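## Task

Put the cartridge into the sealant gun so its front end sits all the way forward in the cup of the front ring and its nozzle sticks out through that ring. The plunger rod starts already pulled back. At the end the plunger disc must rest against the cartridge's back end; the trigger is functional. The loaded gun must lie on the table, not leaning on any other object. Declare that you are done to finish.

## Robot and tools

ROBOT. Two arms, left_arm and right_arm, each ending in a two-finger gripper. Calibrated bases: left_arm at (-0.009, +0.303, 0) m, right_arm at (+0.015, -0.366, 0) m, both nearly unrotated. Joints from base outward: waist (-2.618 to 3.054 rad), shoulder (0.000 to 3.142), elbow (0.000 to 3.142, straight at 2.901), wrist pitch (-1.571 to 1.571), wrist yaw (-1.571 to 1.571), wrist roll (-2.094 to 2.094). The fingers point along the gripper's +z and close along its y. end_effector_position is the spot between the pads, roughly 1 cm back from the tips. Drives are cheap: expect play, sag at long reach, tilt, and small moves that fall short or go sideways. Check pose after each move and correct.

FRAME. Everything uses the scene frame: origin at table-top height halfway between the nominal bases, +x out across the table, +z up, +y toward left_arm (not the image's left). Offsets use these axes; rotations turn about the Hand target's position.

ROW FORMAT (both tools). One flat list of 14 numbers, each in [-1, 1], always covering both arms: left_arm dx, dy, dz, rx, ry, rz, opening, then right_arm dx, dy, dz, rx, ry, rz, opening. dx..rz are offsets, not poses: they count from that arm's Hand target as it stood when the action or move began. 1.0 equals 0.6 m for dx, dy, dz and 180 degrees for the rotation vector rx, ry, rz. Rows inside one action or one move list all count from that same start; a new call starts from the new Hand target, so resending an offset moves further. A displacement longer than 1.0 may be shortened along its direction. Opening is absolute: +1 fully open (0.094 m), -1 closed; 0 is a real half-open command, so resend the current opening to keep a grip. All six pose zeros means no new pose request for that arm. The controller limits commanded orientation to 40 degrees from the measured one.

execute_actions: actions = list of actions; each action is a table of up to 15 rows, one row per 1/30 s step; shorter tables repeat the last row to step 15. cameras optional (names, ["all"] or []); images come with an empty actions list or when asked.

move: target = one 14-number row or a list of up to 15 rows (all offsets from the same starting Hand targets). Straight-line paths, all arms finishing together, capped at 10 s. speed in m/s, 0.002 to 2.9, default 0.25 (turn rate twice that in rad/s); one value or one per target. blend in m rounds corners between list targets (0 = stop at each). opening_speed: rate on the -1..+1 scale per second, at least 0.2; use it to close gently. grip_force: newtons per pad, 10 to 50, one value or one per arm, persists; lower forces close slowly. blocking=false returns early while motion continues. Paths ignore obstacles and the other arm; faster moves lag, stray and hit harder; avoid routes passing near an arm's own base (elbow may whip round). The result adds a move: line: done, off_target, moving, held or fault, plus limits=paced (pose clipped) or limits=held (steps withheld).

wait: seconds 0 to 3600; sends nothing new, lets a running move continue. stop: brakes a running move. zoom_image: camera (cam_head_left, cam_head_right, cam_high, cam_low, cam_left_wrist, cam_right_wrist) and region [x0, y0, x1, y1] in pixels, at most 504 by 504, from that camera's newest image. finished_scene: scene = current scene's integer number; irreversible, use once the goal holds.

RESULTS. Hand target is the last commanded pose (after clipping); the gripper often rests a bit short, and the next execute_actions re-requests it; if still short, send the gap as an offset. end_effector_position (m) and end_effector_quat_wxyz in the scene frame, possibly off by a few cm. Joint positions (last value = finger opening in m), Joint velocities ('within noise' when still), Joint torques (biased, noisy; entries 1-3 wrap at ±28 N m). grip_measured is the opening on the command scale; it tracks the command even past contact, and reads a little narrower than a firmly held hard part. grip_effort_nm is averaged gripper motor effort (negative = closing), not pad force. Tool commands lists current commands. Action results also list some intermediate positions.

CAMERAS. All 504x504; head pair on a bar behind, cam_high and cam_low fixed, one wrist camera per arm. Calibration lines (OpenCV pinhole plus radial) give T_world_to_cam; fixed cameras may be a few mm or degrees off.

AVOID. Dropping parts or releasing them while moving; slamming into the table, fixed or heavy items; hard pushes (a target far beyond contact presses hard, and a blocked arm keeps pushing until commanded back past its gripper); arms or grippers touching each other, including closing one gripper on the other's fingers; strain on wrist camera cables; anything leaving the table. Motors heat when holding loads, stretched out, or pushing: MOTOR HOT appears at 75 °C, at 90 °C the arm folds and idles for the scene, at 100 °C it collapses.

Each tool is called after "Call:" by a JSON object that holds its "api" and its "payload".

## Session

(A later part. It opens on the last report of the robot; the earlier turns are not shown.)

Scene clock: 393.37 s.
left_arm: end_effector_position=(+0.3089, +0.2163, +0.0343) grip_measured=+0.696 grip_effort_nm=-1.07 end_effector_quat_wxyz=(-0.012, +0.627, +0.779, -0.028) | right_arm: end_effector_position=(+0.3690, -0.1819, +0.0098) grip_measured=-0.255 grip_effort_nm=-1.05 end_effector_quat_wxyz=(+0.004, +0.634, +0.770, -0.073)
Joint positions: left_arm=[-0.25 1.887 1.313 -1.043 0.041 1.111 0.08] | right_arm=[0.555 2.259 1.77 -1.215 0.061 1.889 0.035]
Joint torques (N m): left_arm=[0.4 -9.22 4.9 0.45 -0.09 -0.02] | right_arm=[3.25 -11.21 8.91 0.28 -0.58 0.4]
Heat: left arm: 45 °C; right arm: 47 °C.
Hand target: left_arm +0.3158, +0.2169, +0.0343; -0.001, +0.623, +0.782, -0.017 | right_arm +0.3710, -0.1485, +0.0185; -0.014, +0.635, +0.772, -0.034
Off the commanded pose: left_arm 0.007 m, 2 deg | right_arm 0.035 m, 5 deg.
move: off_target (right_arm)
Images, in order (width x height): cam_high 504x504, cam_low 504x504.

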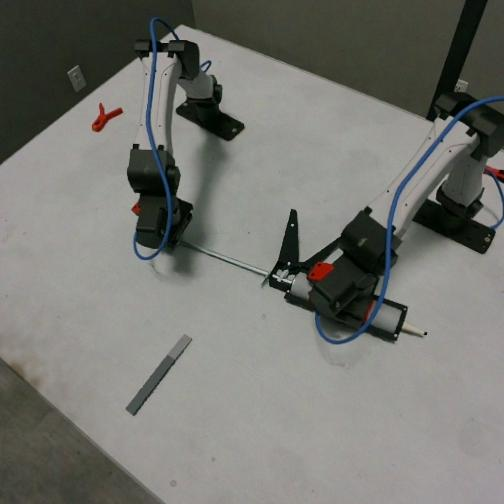

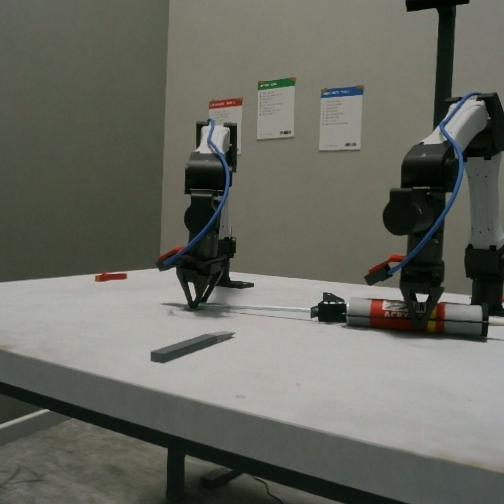

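Call:
{"api": "zoom_image", "payload": {"camera": "cam_high", "region": [370, 290, 440, 350]}}

Call:
{"api": "zoom_image", "payload": {"camera": "cam_low", "region": [440, 290, 504, 350]}}

Call:
{"api": "zoom_image", "payload": {"camera": "cam_low", "region": [310, 280, 370, 340]}}

Scaled by 7.200 from the camera's image (finer frame: 720x720).

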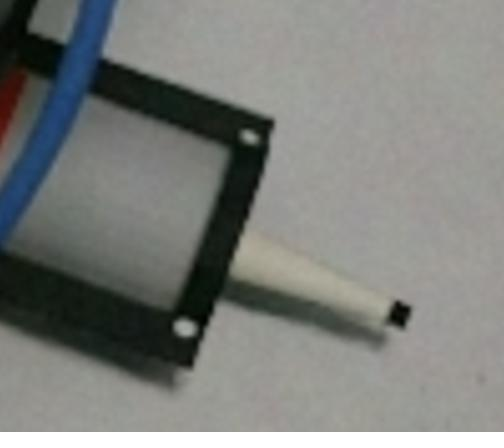

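Scaled by 7.875 from the camera's image (finer frame: 720x720).

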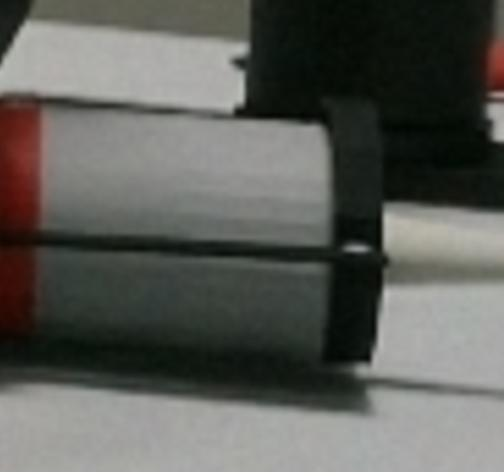

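Scaled by 8.400 from the camera's image (finer frame: 720x720).

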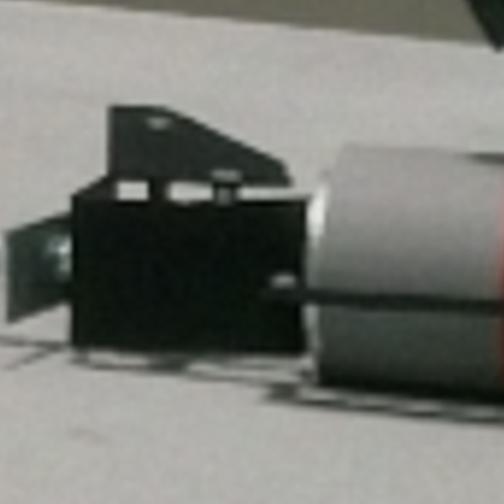

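Call:
{"api": "move", "payload": {"target": [[0,0,0,0,0,0,0.5,-0.004,-0.05,-0.006,0,0,0,-0.42],[0,0,0,0,0,0,1,-0.004,-0.05,-0.006,0,0,0,0.3],[-0.0,0,0.15,0,0,0,1,-0.004,-0.05,0.1,0,0,0,0.3],[0.0,0.12,0.25,0,0,0,1,-0.16,0.08,0.33,0,0,0.4,0.6]], "speed": [0.05,0.1,0.15,0.25]}}

Call:
{"api": "move", "payload": {"target": [0,0,0,0,0,0,1,-0.05,0.16,0,0,0,0,1], "cameras": ["all"]}}

Scene clock: 422.47 s.
left_arm: end_effector_position=(+0.3125, +0.2857, +0.1619) grip_measured=+0.998 grip_effort_nm=0.05 end_effector_quat_wxyz=(-0.017, +0.616, +0.787, -0.036) | right_arm: end_effector_position=(+0.2724, -0.0977, +0.1953) grip_measured=+0.598 grip_effort_nm=0.09 end_effector_quat_wxyz=(+0.043, +0.065, +0.997, +0.023)
Joint positions: left_arm=[-0.039 1.839 1.763 -1.564 0.037 1.296 0.094] | right_arm=[0.873 1.923 2.009 -1.568 0.038 0.953 0.075]
Joint torques (N m): left_arm=[0.31 -12.41 9.47 -0.05 -0.11 0.18] | right_arm=[0.66 -11.33 8.47 0.46 0.16 -0.06]
Heat: left arm: 46 °C; right arm: 48 °C.
Hand target: left_arm +0.3158, +0.2889, +0.1843; -0.001, +0.623, +0.782, -0.017 | right_arm +0.2750, -0.1005, +0.2165; +0.009, +0.060, +0.998, -0.035
Off the commanded pose: left_arm 0.023 m, 3 deg | right_arm 0.022 m, 8 deg.
joint sent to its limit (left arm) — joint 4 (wrist pitch), lower limit. The joint targets are off in position, not in orientation.
joint sent to its limit (right arm) — joint 4 (wrist pitch), lower limit. The joint targets are off in position and orientation.
move: off_target (left_arm, right_arm); target 2's new opening was sent with right_arm's hand 0.008 m and 3 deg from that target; target 4's new opening was sent with right_arm's hand 0.022 m and 8 deg from that target

Scene clock: 424.00 s.
left_arm: end_effector_position=(+0.3125, +0.2857, +0.1619) grip_measured=+0.998 grip_effort_nm=0.05 end_effector_quat_wxyz=(-0.017, +0.616, +0.787, -0.036) | right_arm: end_effector_position=(+0.2406, -0.0052, +0.2095) grip_measured=+0.998 grip_effort_nm=0.09 end_effector_quat_wxyz=(+0.069, +0.043, +0.994, +0.078)
Joint positions: left_arm=[-0.039 1.839 1.763 -1.564 0.037 1.296 0.094] | right_arm=[1.08 2.076 2.278 -1.569 0.047 1.113 0.094]
Joint torques (N m): left_arm=[0.39 -12.37 9.54 -0.03 -0.11 0.18] | right_arm=[-0.05 -9.06 8.23 0.64 0.01 0.19]
Heat: left arm: 46 °C; right arm: 48 °C.
Hand target: left_arm +0.3158, +0.2889, +0.1843; -0.001, +0.623, +0.782, -0.017 | right_arm +0.2450, -0.0045, +0.2165; +0.009, +0.060, +0.998, -0.035
Off the commanded pose: left_arm 0.023 m, 3 deg | right_arm 0.008 m, 15 deg.
joint sent to its limit (left arm) — joint 4 (wrist pitch), lower limit. The joint targets are off in position, not in orientation.
joint sent to its limit (right arm) — joint 4 (wrist pitch), lower limit. The joint targets are off in position and orientation.
move: off_target (right_arm)
cam_left_wrist: T_world_to_cam=[[-0.99122, -0.11016, 0.07317, 0.33244], [-0.05447, 0.8443, 0.5331, -0.28258], [-0.1205, 0.52443, -0.84288, 0.1151]] pos_world=[0.32799, 0.21484, 0.22334]
cam_right_wrist: T_world_to_cam=[[-0.22082, -0.96421, -0.14674, 0.0797], [-0.88626, 0.13557, 0.4429, 0.15509], [-0.40715, 0.22785, -0.88448, 0.37478]] pos_world=[0.30764, -0.02958, 0.27449]

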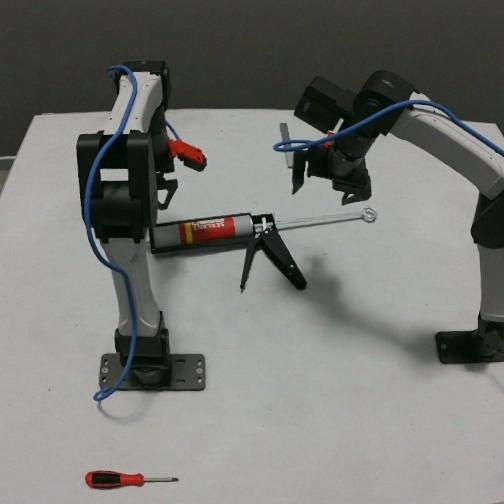

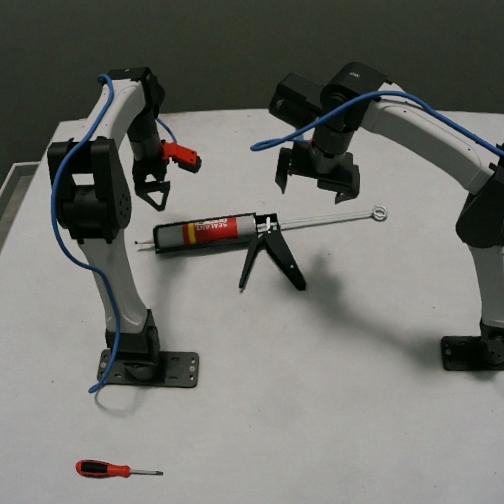

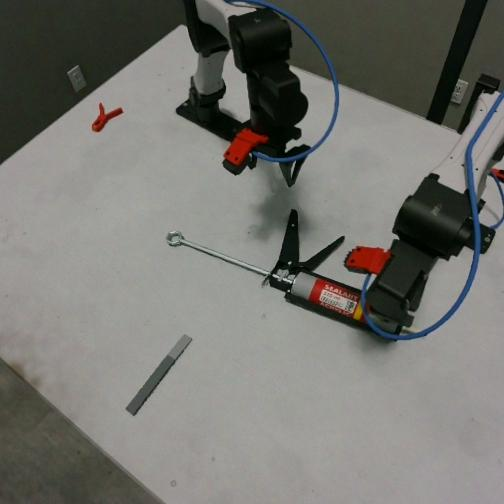

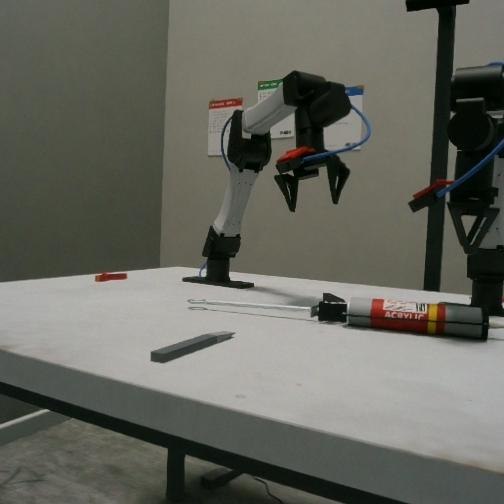

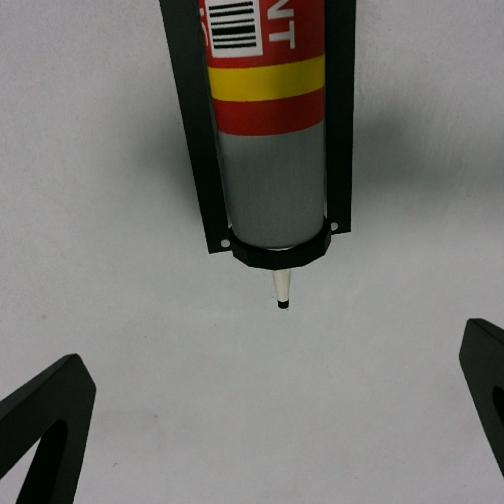

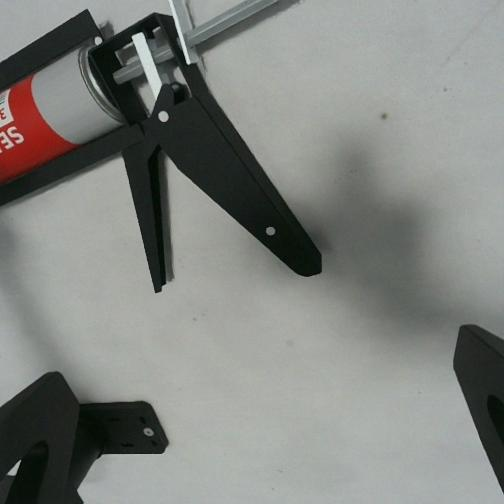

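Call:
{"api": "zoom_image", "payload": {"camera": "cam_left_wrist", "region": [190, 190, 370, 320]}}

Call:
{"api": "zoom_image", "payload": {"camera": "cam_right_wrist", "region": [50, 0, 250, 170]}}

Scaled by 2.800 from the camera's image (finer frame: 720x720).

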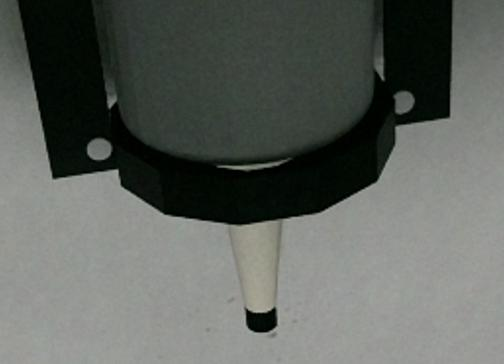

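Scaled by 2.520 from the camera's image (finer frame: 720x720).

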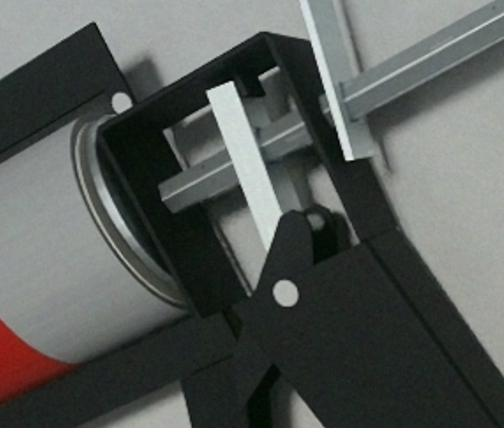

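Call:
{"api": "move", "payload": {"target": [0,0,0,0,0,0,1,0.0,0.104,-0.16,0.022,0,0.081,1], "speed": 0.2, "cameras": ["cam_right_wrist"]}}

Scene clock: 440.83 s.
left_arm: end_effector_position=(+0.3125, +0.2857, +0.1619) grip_measured=+0.998 grip_effort_nm=0.05 end_effector_quat_wxyz=(-0.017, +0.616, +0.787, -0.036) | right_arm: end_effector_position=(+0.2448, +0.0541, +0.1152) grip_measured=+0.998 grip_effort_nm=0.09 end_effector_quat_wxyz=(+0.031, -0.058, +0.998, +0.024)
Joint positions: left_arm=[-0.039 1.839 1.763 -1.564 0.037 1.296 0.094] | right_arm=[1.129 2.435 2.508 -1.569 0.027 0.962 0.094]
Joint torques (N m): left_arm=[0.36 -12.41 9.4 -0.06 -0.1 0.17] | right_arm=[0.73 -11.62 8.35 0.45 -0.19 -0.12]
Heat: left arm: 51 °C; right arm: 46 °C.
Hand target: left_arm +0.3158, +0.2889, +0.1843; -0.001, +0.623, +0.782, -0.017 | right_arm +0.2450, +0.0579, +0.1205; +0.011, -0.067, +0.998, +0.000
Off the commanded pose: left_arm 0.023 m, 3 deg | right_arm 0.007 m, 4 deg.
joint sent to its limit (left arm) — joint 4 (wrist pitch), lower limit. The joint targets are off in position, not in orientation.
joint sent to its limit (right arm) — joint 4 (wrist pitch), lower limit. The joint targets are off in position and orientation.
move: off_target (right_arm)
cam_right_wrist: T_world_to_cam=[[-0.02841, -0.99934, -0.02277, 0.06447], [-0.87061, 0.01355, 0.49179, 0.18961], [-0.49116, 0.03379, -0.87042, 0.30887]] pos_world=[0.31861, 0.05142, 0.17707]

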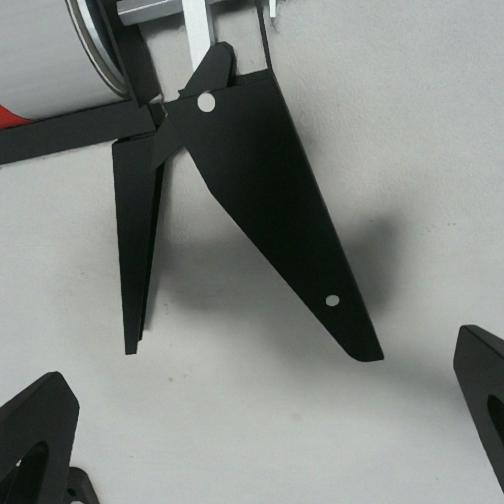

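Call:
{"api": "move", "payload": {"target": [0,0,0,0,0,0,1,0.007,0.02,-0.10,0,0,0.01,1], "speed": 0.1, "cameras": ["cam_right_wrist"]}}

Scene clock: 449.33 s.
left_arm: end_effector_position=(+0.3125, +0.2857, +0.1619) grip_measured=+0.998 grip_effort_nm=0.05 end_effector_quat_wxyz=(-0.017, +0.616, +0.787, -0.036) | right_arm: end_effector_position=(+0.2472, +0.0592, +0.0592) grip_measured=+0.998 grip_effort_nm=0.10 end_effector_quat_wxyz=(+0.005, -0.077, +0.997, -0.016)
Joint positions: left_arm=[-0.039 1.839 1.763 -1.564 0.037 1.296 0.094] | right_arm=[1.129 2.579 2.551 -1.563 0.025 0.925 0.094]
Joint torques (N m): left_arm=[0.35 -12.4 9.43 -0.04 -0.11 0.18] | right_arm=[0.61 -11.77 8.53 0.52 -0.12 -0.09]
Heat: left arm: 52 °C; right arm: 47 °C.
Hand target: left_arm +0.3158, +0.2889, +0.1843; -0.001, +0.623, +0.782, -0.017 | right_arm +0.2492, +0.0699, +0.0605; +0.011, -0.082, +0.997, +0.000
Off the commanded pose: left_arm 0.023 m, 3 deg | right_arm 0.011 m, 2 deg.
joint sent to its limit (left arm) — joint 4 (wrist pitch), lower limit. The joint targets are off in position, not in orientation.
move: off_target (right_arm)
cam_right_wrist: T_world_to_cam=[[0.00936, -0.99803, 0.06207, 0.05391], [-0.84789, 0.02499, 0.52958, 0.21055], [-0.53008, -0.05758, -0.84599, 0.2748]] pos_world=[0.32369, 0.06436, 0.11763]

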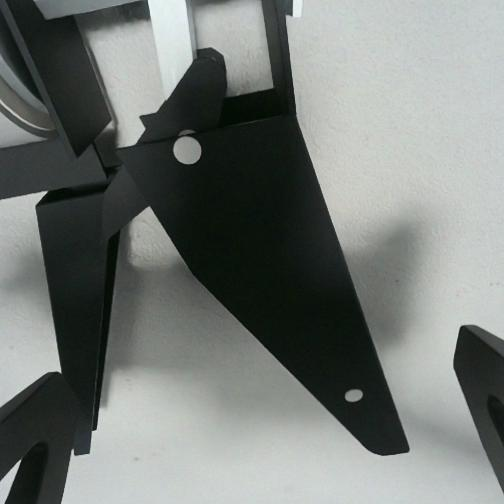

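Call:
{"api": "move", "payload": {"target": [[0,0,0,0,0,0,1,0.008,0.025,0,0,0,0,1],[0,0,0,0,0,0,1,0.008,0.025,-0.05,0,0,0,1]], "speed": 0.1, "cameras": ["cam_right_wrist","cam_low"]}}

Scene clock: 454.80 s.
left_arm: end_effector_position=(+0.3125, +0.2857, +0.1619) grip_measured=+0.998 grip_effort_nm=0.05 end_effector_quat_wxyz=(-0.017, +0.616, +0.787, -0.036) | right_arm: end_effector_position=(+0.2567, +0.0770, +0.0331) grip_measured=+0.998 grip_effort_nm=0.09 end_effector_quat_wxyz=(+0.010, -0.077, +0.997, -0.008)
Joint positions: left_arm=[-0.039 1.839 1.763 -1.564 0.037 1.296 0.094] | right_arm=[1.129 2.713 2.704 -1.565 0.025 0.925 0.094]
Joint torques (N m): left_arm=[0.39 -12.34 9.39 -0.04 -0.11 0.19] | right_arm=[0.76 -12.66 7.08 0.54 -0.14 -0.07]
Heat: left arm: 53 °C; right arm: 48 °C.
Hand target: left_arm +0.3158, +0.2889, +0.1843; -0.001, +0.623, +0.782, -0.017 | right_arm +0.2540, +0.0849, +0.0305; +0.011, -0.082, +0.997, +0.000
Off the commanded pose: left_arm 0.023 m, 3 deg | right_arm 0.009 m, 1 deg.
joint sent to its limit (left arm) — joint 4 (wrist pitch), lower limit. The joint targets are off in position, not in orientation.
move: done
cam_right_wrist: T_world_to_cam=[[0.00886, -0.9989, 0.04598, 0.07396], [-0.8525, 0.01649, 0.52246, 0.23415], [-0.52265, -0.04383, -0.85142, 0.25604]] pos_world=[0.33277, 0.08124, 0.09226]
Images, in order (width x height): cam_low 504x504, cam_right_wrist 504x504.

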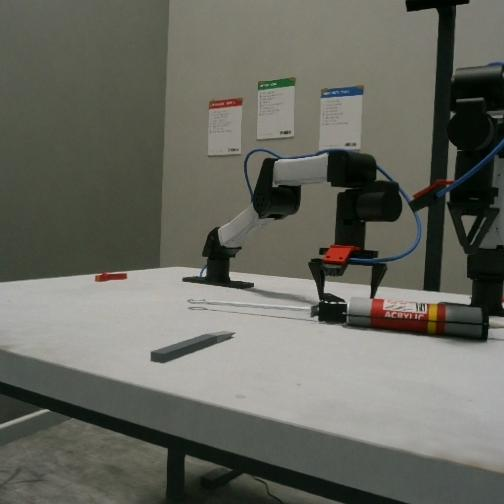

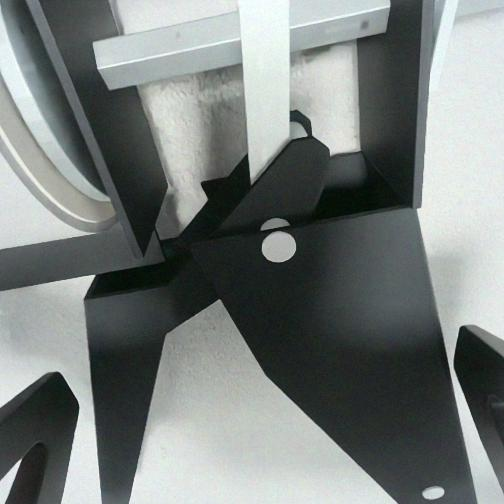

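Call:
{"api": "move", "payload": {"target": [[0,0,0,0,0,0,1,-0.003,-0.0,-0.012,0,0,0,1],[0,0,0,0,0,0,1,-0.003,0,-0.012,0,0,0,0.2]], "speed": 0.1, "opening_speed": 0.4, "cameras": ["cam_right_wrist","cam_low","cam_high"]}}

Scene clock: 464.83 s.
left_arm: end_effector_position=(+0.3125, +0.2857, +0.1619) grip_measured=+0.998 grip_effort_nm=0.05 end_effector_quat_wxyz=(-0.017, +0.616, +0.787, -0.036) | right_arm: end_effector_position=(+0.2348, +0.0797, +0.0208) grip_measured=+0.234 grip_effort_nm=-1.04 end_effector_quat_wxyz=(-0.012, -0.095, +0.995, -0.019)
Joint positions: left_arm=[-0.039 1.839 1.763 -1.564 0.037 1.296 0.094] | right_arm=[1.161 2.713 2.653 -1.555 -0.001 0.922 0.058]
Joint torques (N m): left_arm=[0.38 -12.4 9.43 -0.04 -0.1 0.18] | right_arm=[-1.01 -14.91 4.53 0.8 0.17 0.07]
Heat: left arm: 54 °C; right arm: 50 °C.
Hand target: left_arm +0.3158, +0.2889, +0.1843; -0.001, +0.623, +0.782, -0.017 | right_arm +0.2522, +0.0849, +0.0233; +0.011, -0.082, +0.997, +0.000
Off the commanded pose: left_arm 0.023 m, 3 deg | right_arm 0.018 m, 4 deg.
joint sent to its limit (left arm) — joint 4 (wrist pitch), lower limit. The joint targets are off in position, not in orientation.
move: off_target (right_arm)
cam_right_wrist: T_world_to_cam=[[0.04587, -0.99652, 0.06965, 0.06806], [-0.83001, 0.00078, 0.55776, 0.21714], [-0.55587, -0.08339, -0.82708, 0.24471]] pos_world=[0.31313, 0.08807, 0.07654]
Images, in order (width x height): cam_high 504x504, cam_low 504x504, cam_right_wrist 504x504.

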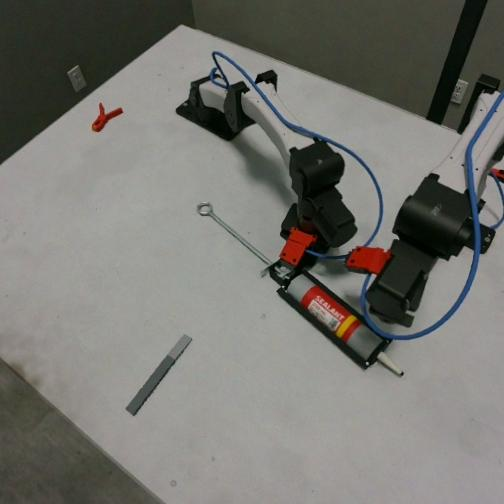

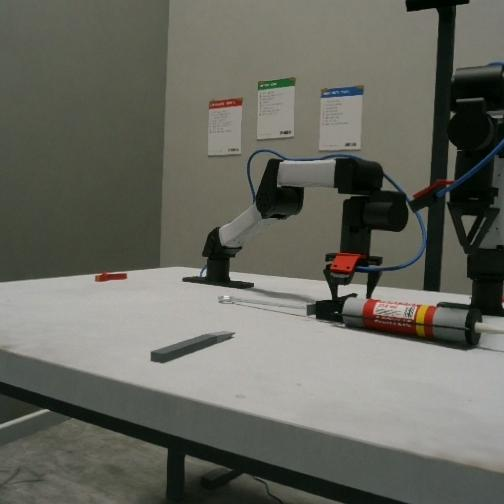

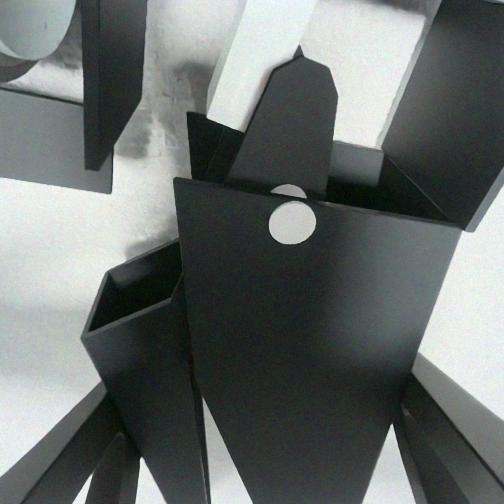

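Call:
{"api": "zoom_image", "payload": {"camera": "cam_high", "region": [250, 240, 420, 390]}}

Call:
{"api": "zoom_image", "payload": {"camera": "cam_low", "region": [304, 270, 504, 360]}}

Scaled by 2.965 from the camera's image (finer frame: 720x720).

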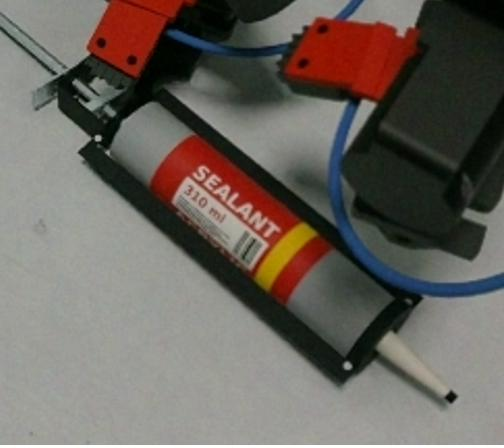

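Scaled by 2.520 from the camera's image (finer frame: 720x720).

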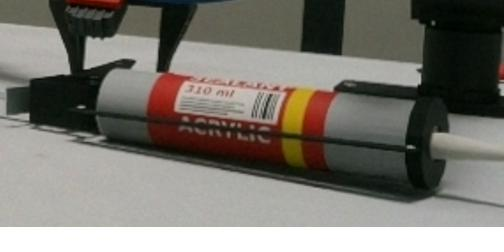

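Call:
{"api": "move", "payload": {"target": [[0,0,0,0,0,0,1,-0.028,-0.007,0,0,0,0,0.9],[0,0,0,0,0,0,1,-0.028,-0.007,0.16,0,0,0,0.9]], "speed": 0.12, "opening_speed": 0.4, "cameras": ["cam_right_wrist","cam_low","cam_high","cam_left_wrist"]}}

Call:
{"api": "zoom_image", "payload": {"camera": "cam_right_wrist", "region": [0, 0, 300, 200]}}

Call:
{"api": "zoom_image", "payload": {"camera": "cam_high", "region": [360, 310, 420, 390]}}

Scene clock: 475.63 s.
left_arm: end_effector_position=(+0.3125, +0.2857, +0.1619) grip_measured=+0.998 grip_effort_nm=0.05 end_effector_quat_wxyz=(-0.017, +0.616, +0.787, -0.036) | right_arm: end_effector_position=(+0.2357, +0.0779, +0.0918) grip_measured=+0.898 grip_effort_nm=0.09 end_effector_quat_wxyz=(+0.021, -0.086, +0.996, +0.030)
Joint positions: left_arm=[-0.039 1.839 1.763 -1.564 0.037 1.296 0.094] | right_arm=[1.16 2.54 2.606 -1.565 0.004 0.938 0.089]
Joint torques (N m): left_arm=[0.38 -12.38 9.46 -0.04 -0.12 0.17] | right_arm=[0.84 -16.69 8.36 0.39 0.11 0.15]
Heat: left arm: 55 °C; right arm: 55 °C.
Hand target: left_arm +0.3158, +0.2889, +0.1843; -0.001, +0.623, +0.782, -0.017 | right_arm +0.2354, +0.0807, +0.1193; +0.011, -0.082, +0.997, +0.000
Off the commanded pose: left_arm 0.023 m, 3 deg | right_arm 0.028 m, 4 deg.
joint sent to its limit (left arm) — joint 4 (wrist pitch), lower limit. The joint targets are off in position, not in orientation.
joint sent to its limit (right arm) — joint 4 (wrist pitch), lower limit. The joint targets are off in position and orientation.
move: off_target (right_arm)
cam_left_wrist: T_world_to_cam=[[-0.99122, -0.11016, 0.07317, 0.33244], [-0.05447, 0.8443, 0.5331, -0.28258], [-0.1205, 0.52443, -0.84288, 0.1151]] pos_world=[0.32799, 0.21484, 0.22334]
cam_right_wrist: T_world_to_cam=[[0.02783, -0.99914, -0.03074, 0.07491], [-0.86002, -0.03961, 0.50872, 0.19293], [-0.5095, 0.01228, -0.86038, 0.28832]] pos_world=[0.31074, 0.07895, 0.15222]
Images, in order (width x height): cam_high 504x504, cam_low 504x504, cam_left_wrist 504x504, cam_right_wrist 504x504.

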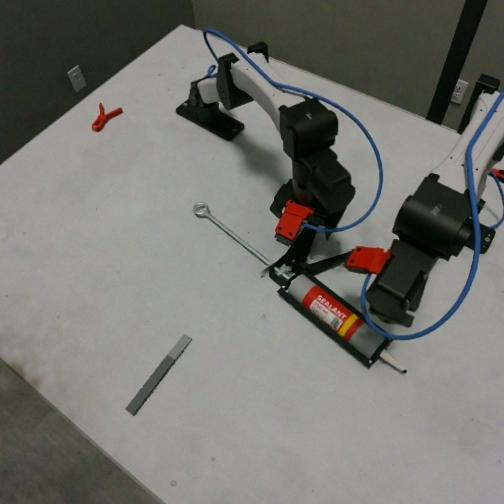

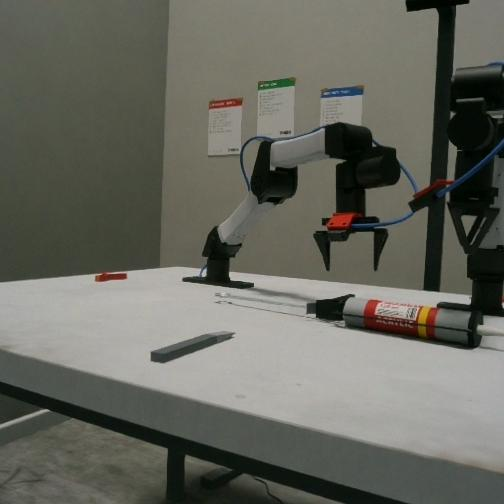

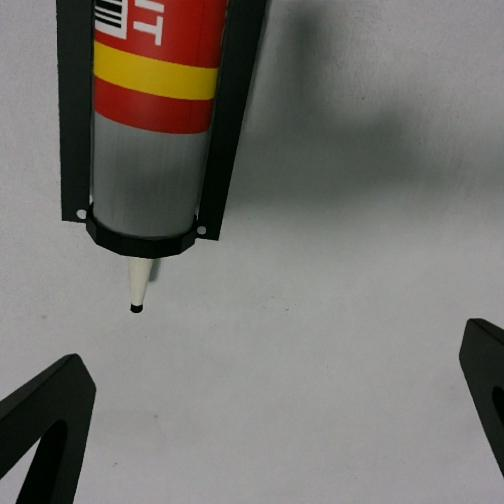

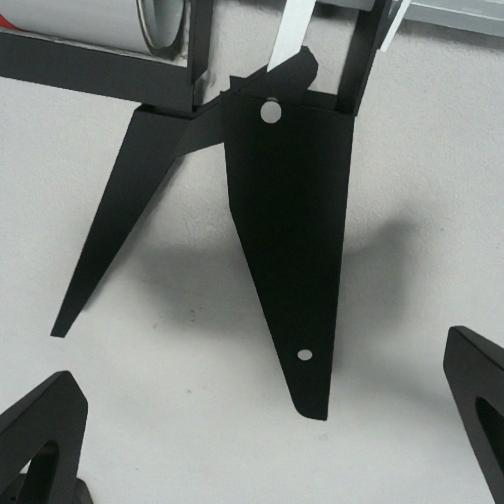

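Scaled by 1.680 from the camera's image (finer frame: 720x720).

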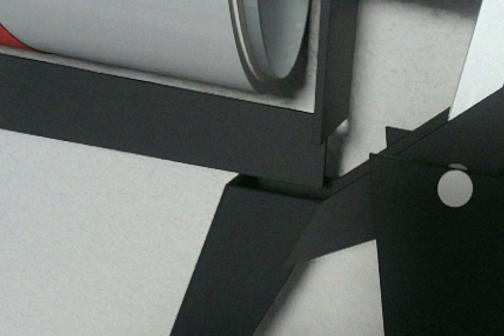

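Scaled by 6.300 from the camera's image (finer frame: 720x720).

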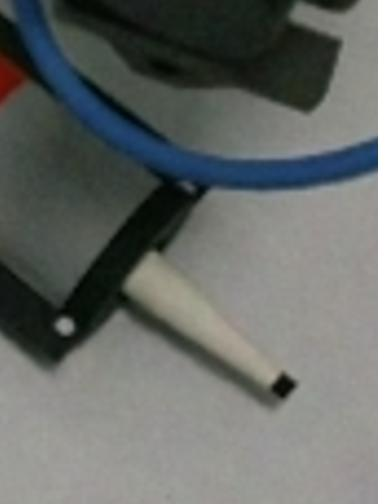

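Call:
{"api": "zoom_image", "payload": {"camera": "cam_left_wrist", "region": [50, 180, 230, 320]}}

Call:
{"api": "move", "payload": {"target": [0,0,0,0,0,0,1,0.06,-0.08,0.1,0,0,0,0.9], "cameras": ["cam_right_wrist","cam_high"]}}

Call:
{"api": "zoom_image", "payload": {"camera": "cam_right_wrist", "region": [0, 0, 250, 250]}}

Scaled by 2.800 from the camera's image (finer frame: 720x720).

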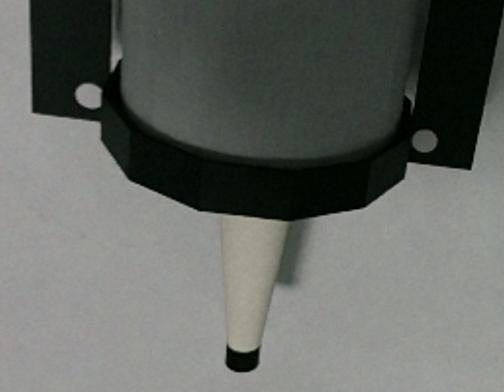

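Scene clock: 482.03 s.
left_arm: end_effector_position=(+0.3125, +0.2857, +0.1619) grip_measured=+0.998 grip_effort_nm=0.05 end_effector_quat_wxyz=(-0.017, +0.616, +0.787, -0.036) | right_arm: end_effector_position=(+0.2761, +0.0383, +0.1657) grip_measured=+0.898 grip_effort_nm=0.09 end_effector_quat_wxyz=(+0.061, -0.071, +0.993, +0.078)
Joint positions: left_arm=[-0.039 1.839 1.763 -1.564 0.037 1.296 0.094] | right_arm=[1.048 2.342 2.535 -1.566 0.004 0.855 0.089]
Joint torques (N m): left_arm=[0.27 -12.41 9.47 -0.05 -0.11 0.17] | right_arm=[0.64 -14.89 4.37 0.61 0.08 -0.07]
Heat: left arm: 55 °C; right arm: 56 °C.
Hand target: left_arm +0.3158, +0.2889, +0.1843; -0.001, +0.623, +0.782, -0.017 | right_arm +0.2714, +0.0327, +0.1793; +0.011, -0.082, +0.997, +0.000
Off the commanded pose: left_arm 0.023 m, 3 deg | right_arm 0.015 m, 11 deg.
joint sent to its limit (left arm) — joint 4 (wrist pitch), lower limit. The joint targets are off in position, not in orientation.
joint sent to its limit (right arm) — joint 4 (wrist pitch), lower limit. The joint targets are off in position and orientation.
move: off_target (right_arm)
cam_right_wrist: T_world_to_cam=[[0.00416, -0.99114, -0.13275, 0.05964], [-0.89557, -0.06276, 0.44048, 0.21054], [-0.4449, 0.11706, -0.88789, 0.35581]] pos_world=[0.34661, 0.03068, 0.2311]
Images, in order (width x height): cam_high 504x504, cam_right_wrist 504x504.

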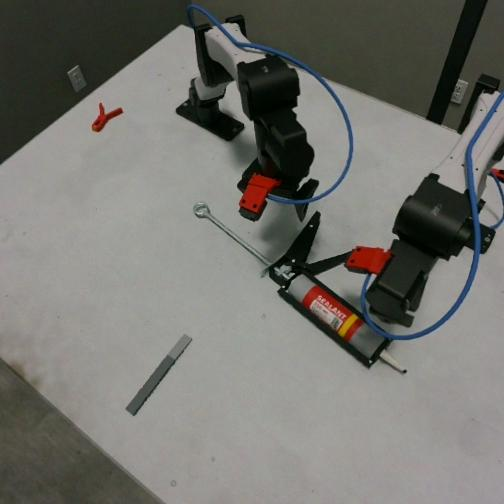

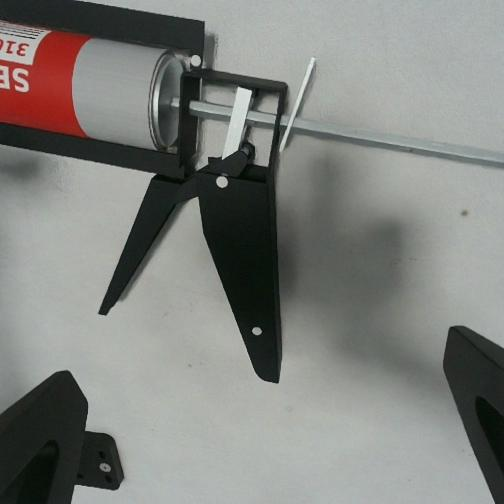

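Scaled by 2.016 from the camera's image (finer frame: 720x720).

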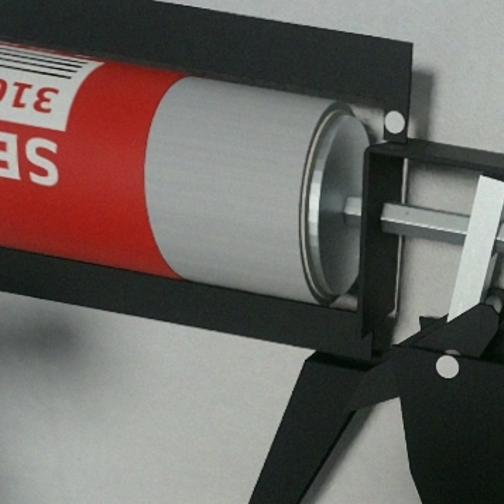

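Call:
{"api": "finished_scene", "payload": {"scene": 1}}

The scene is finished: the task was done.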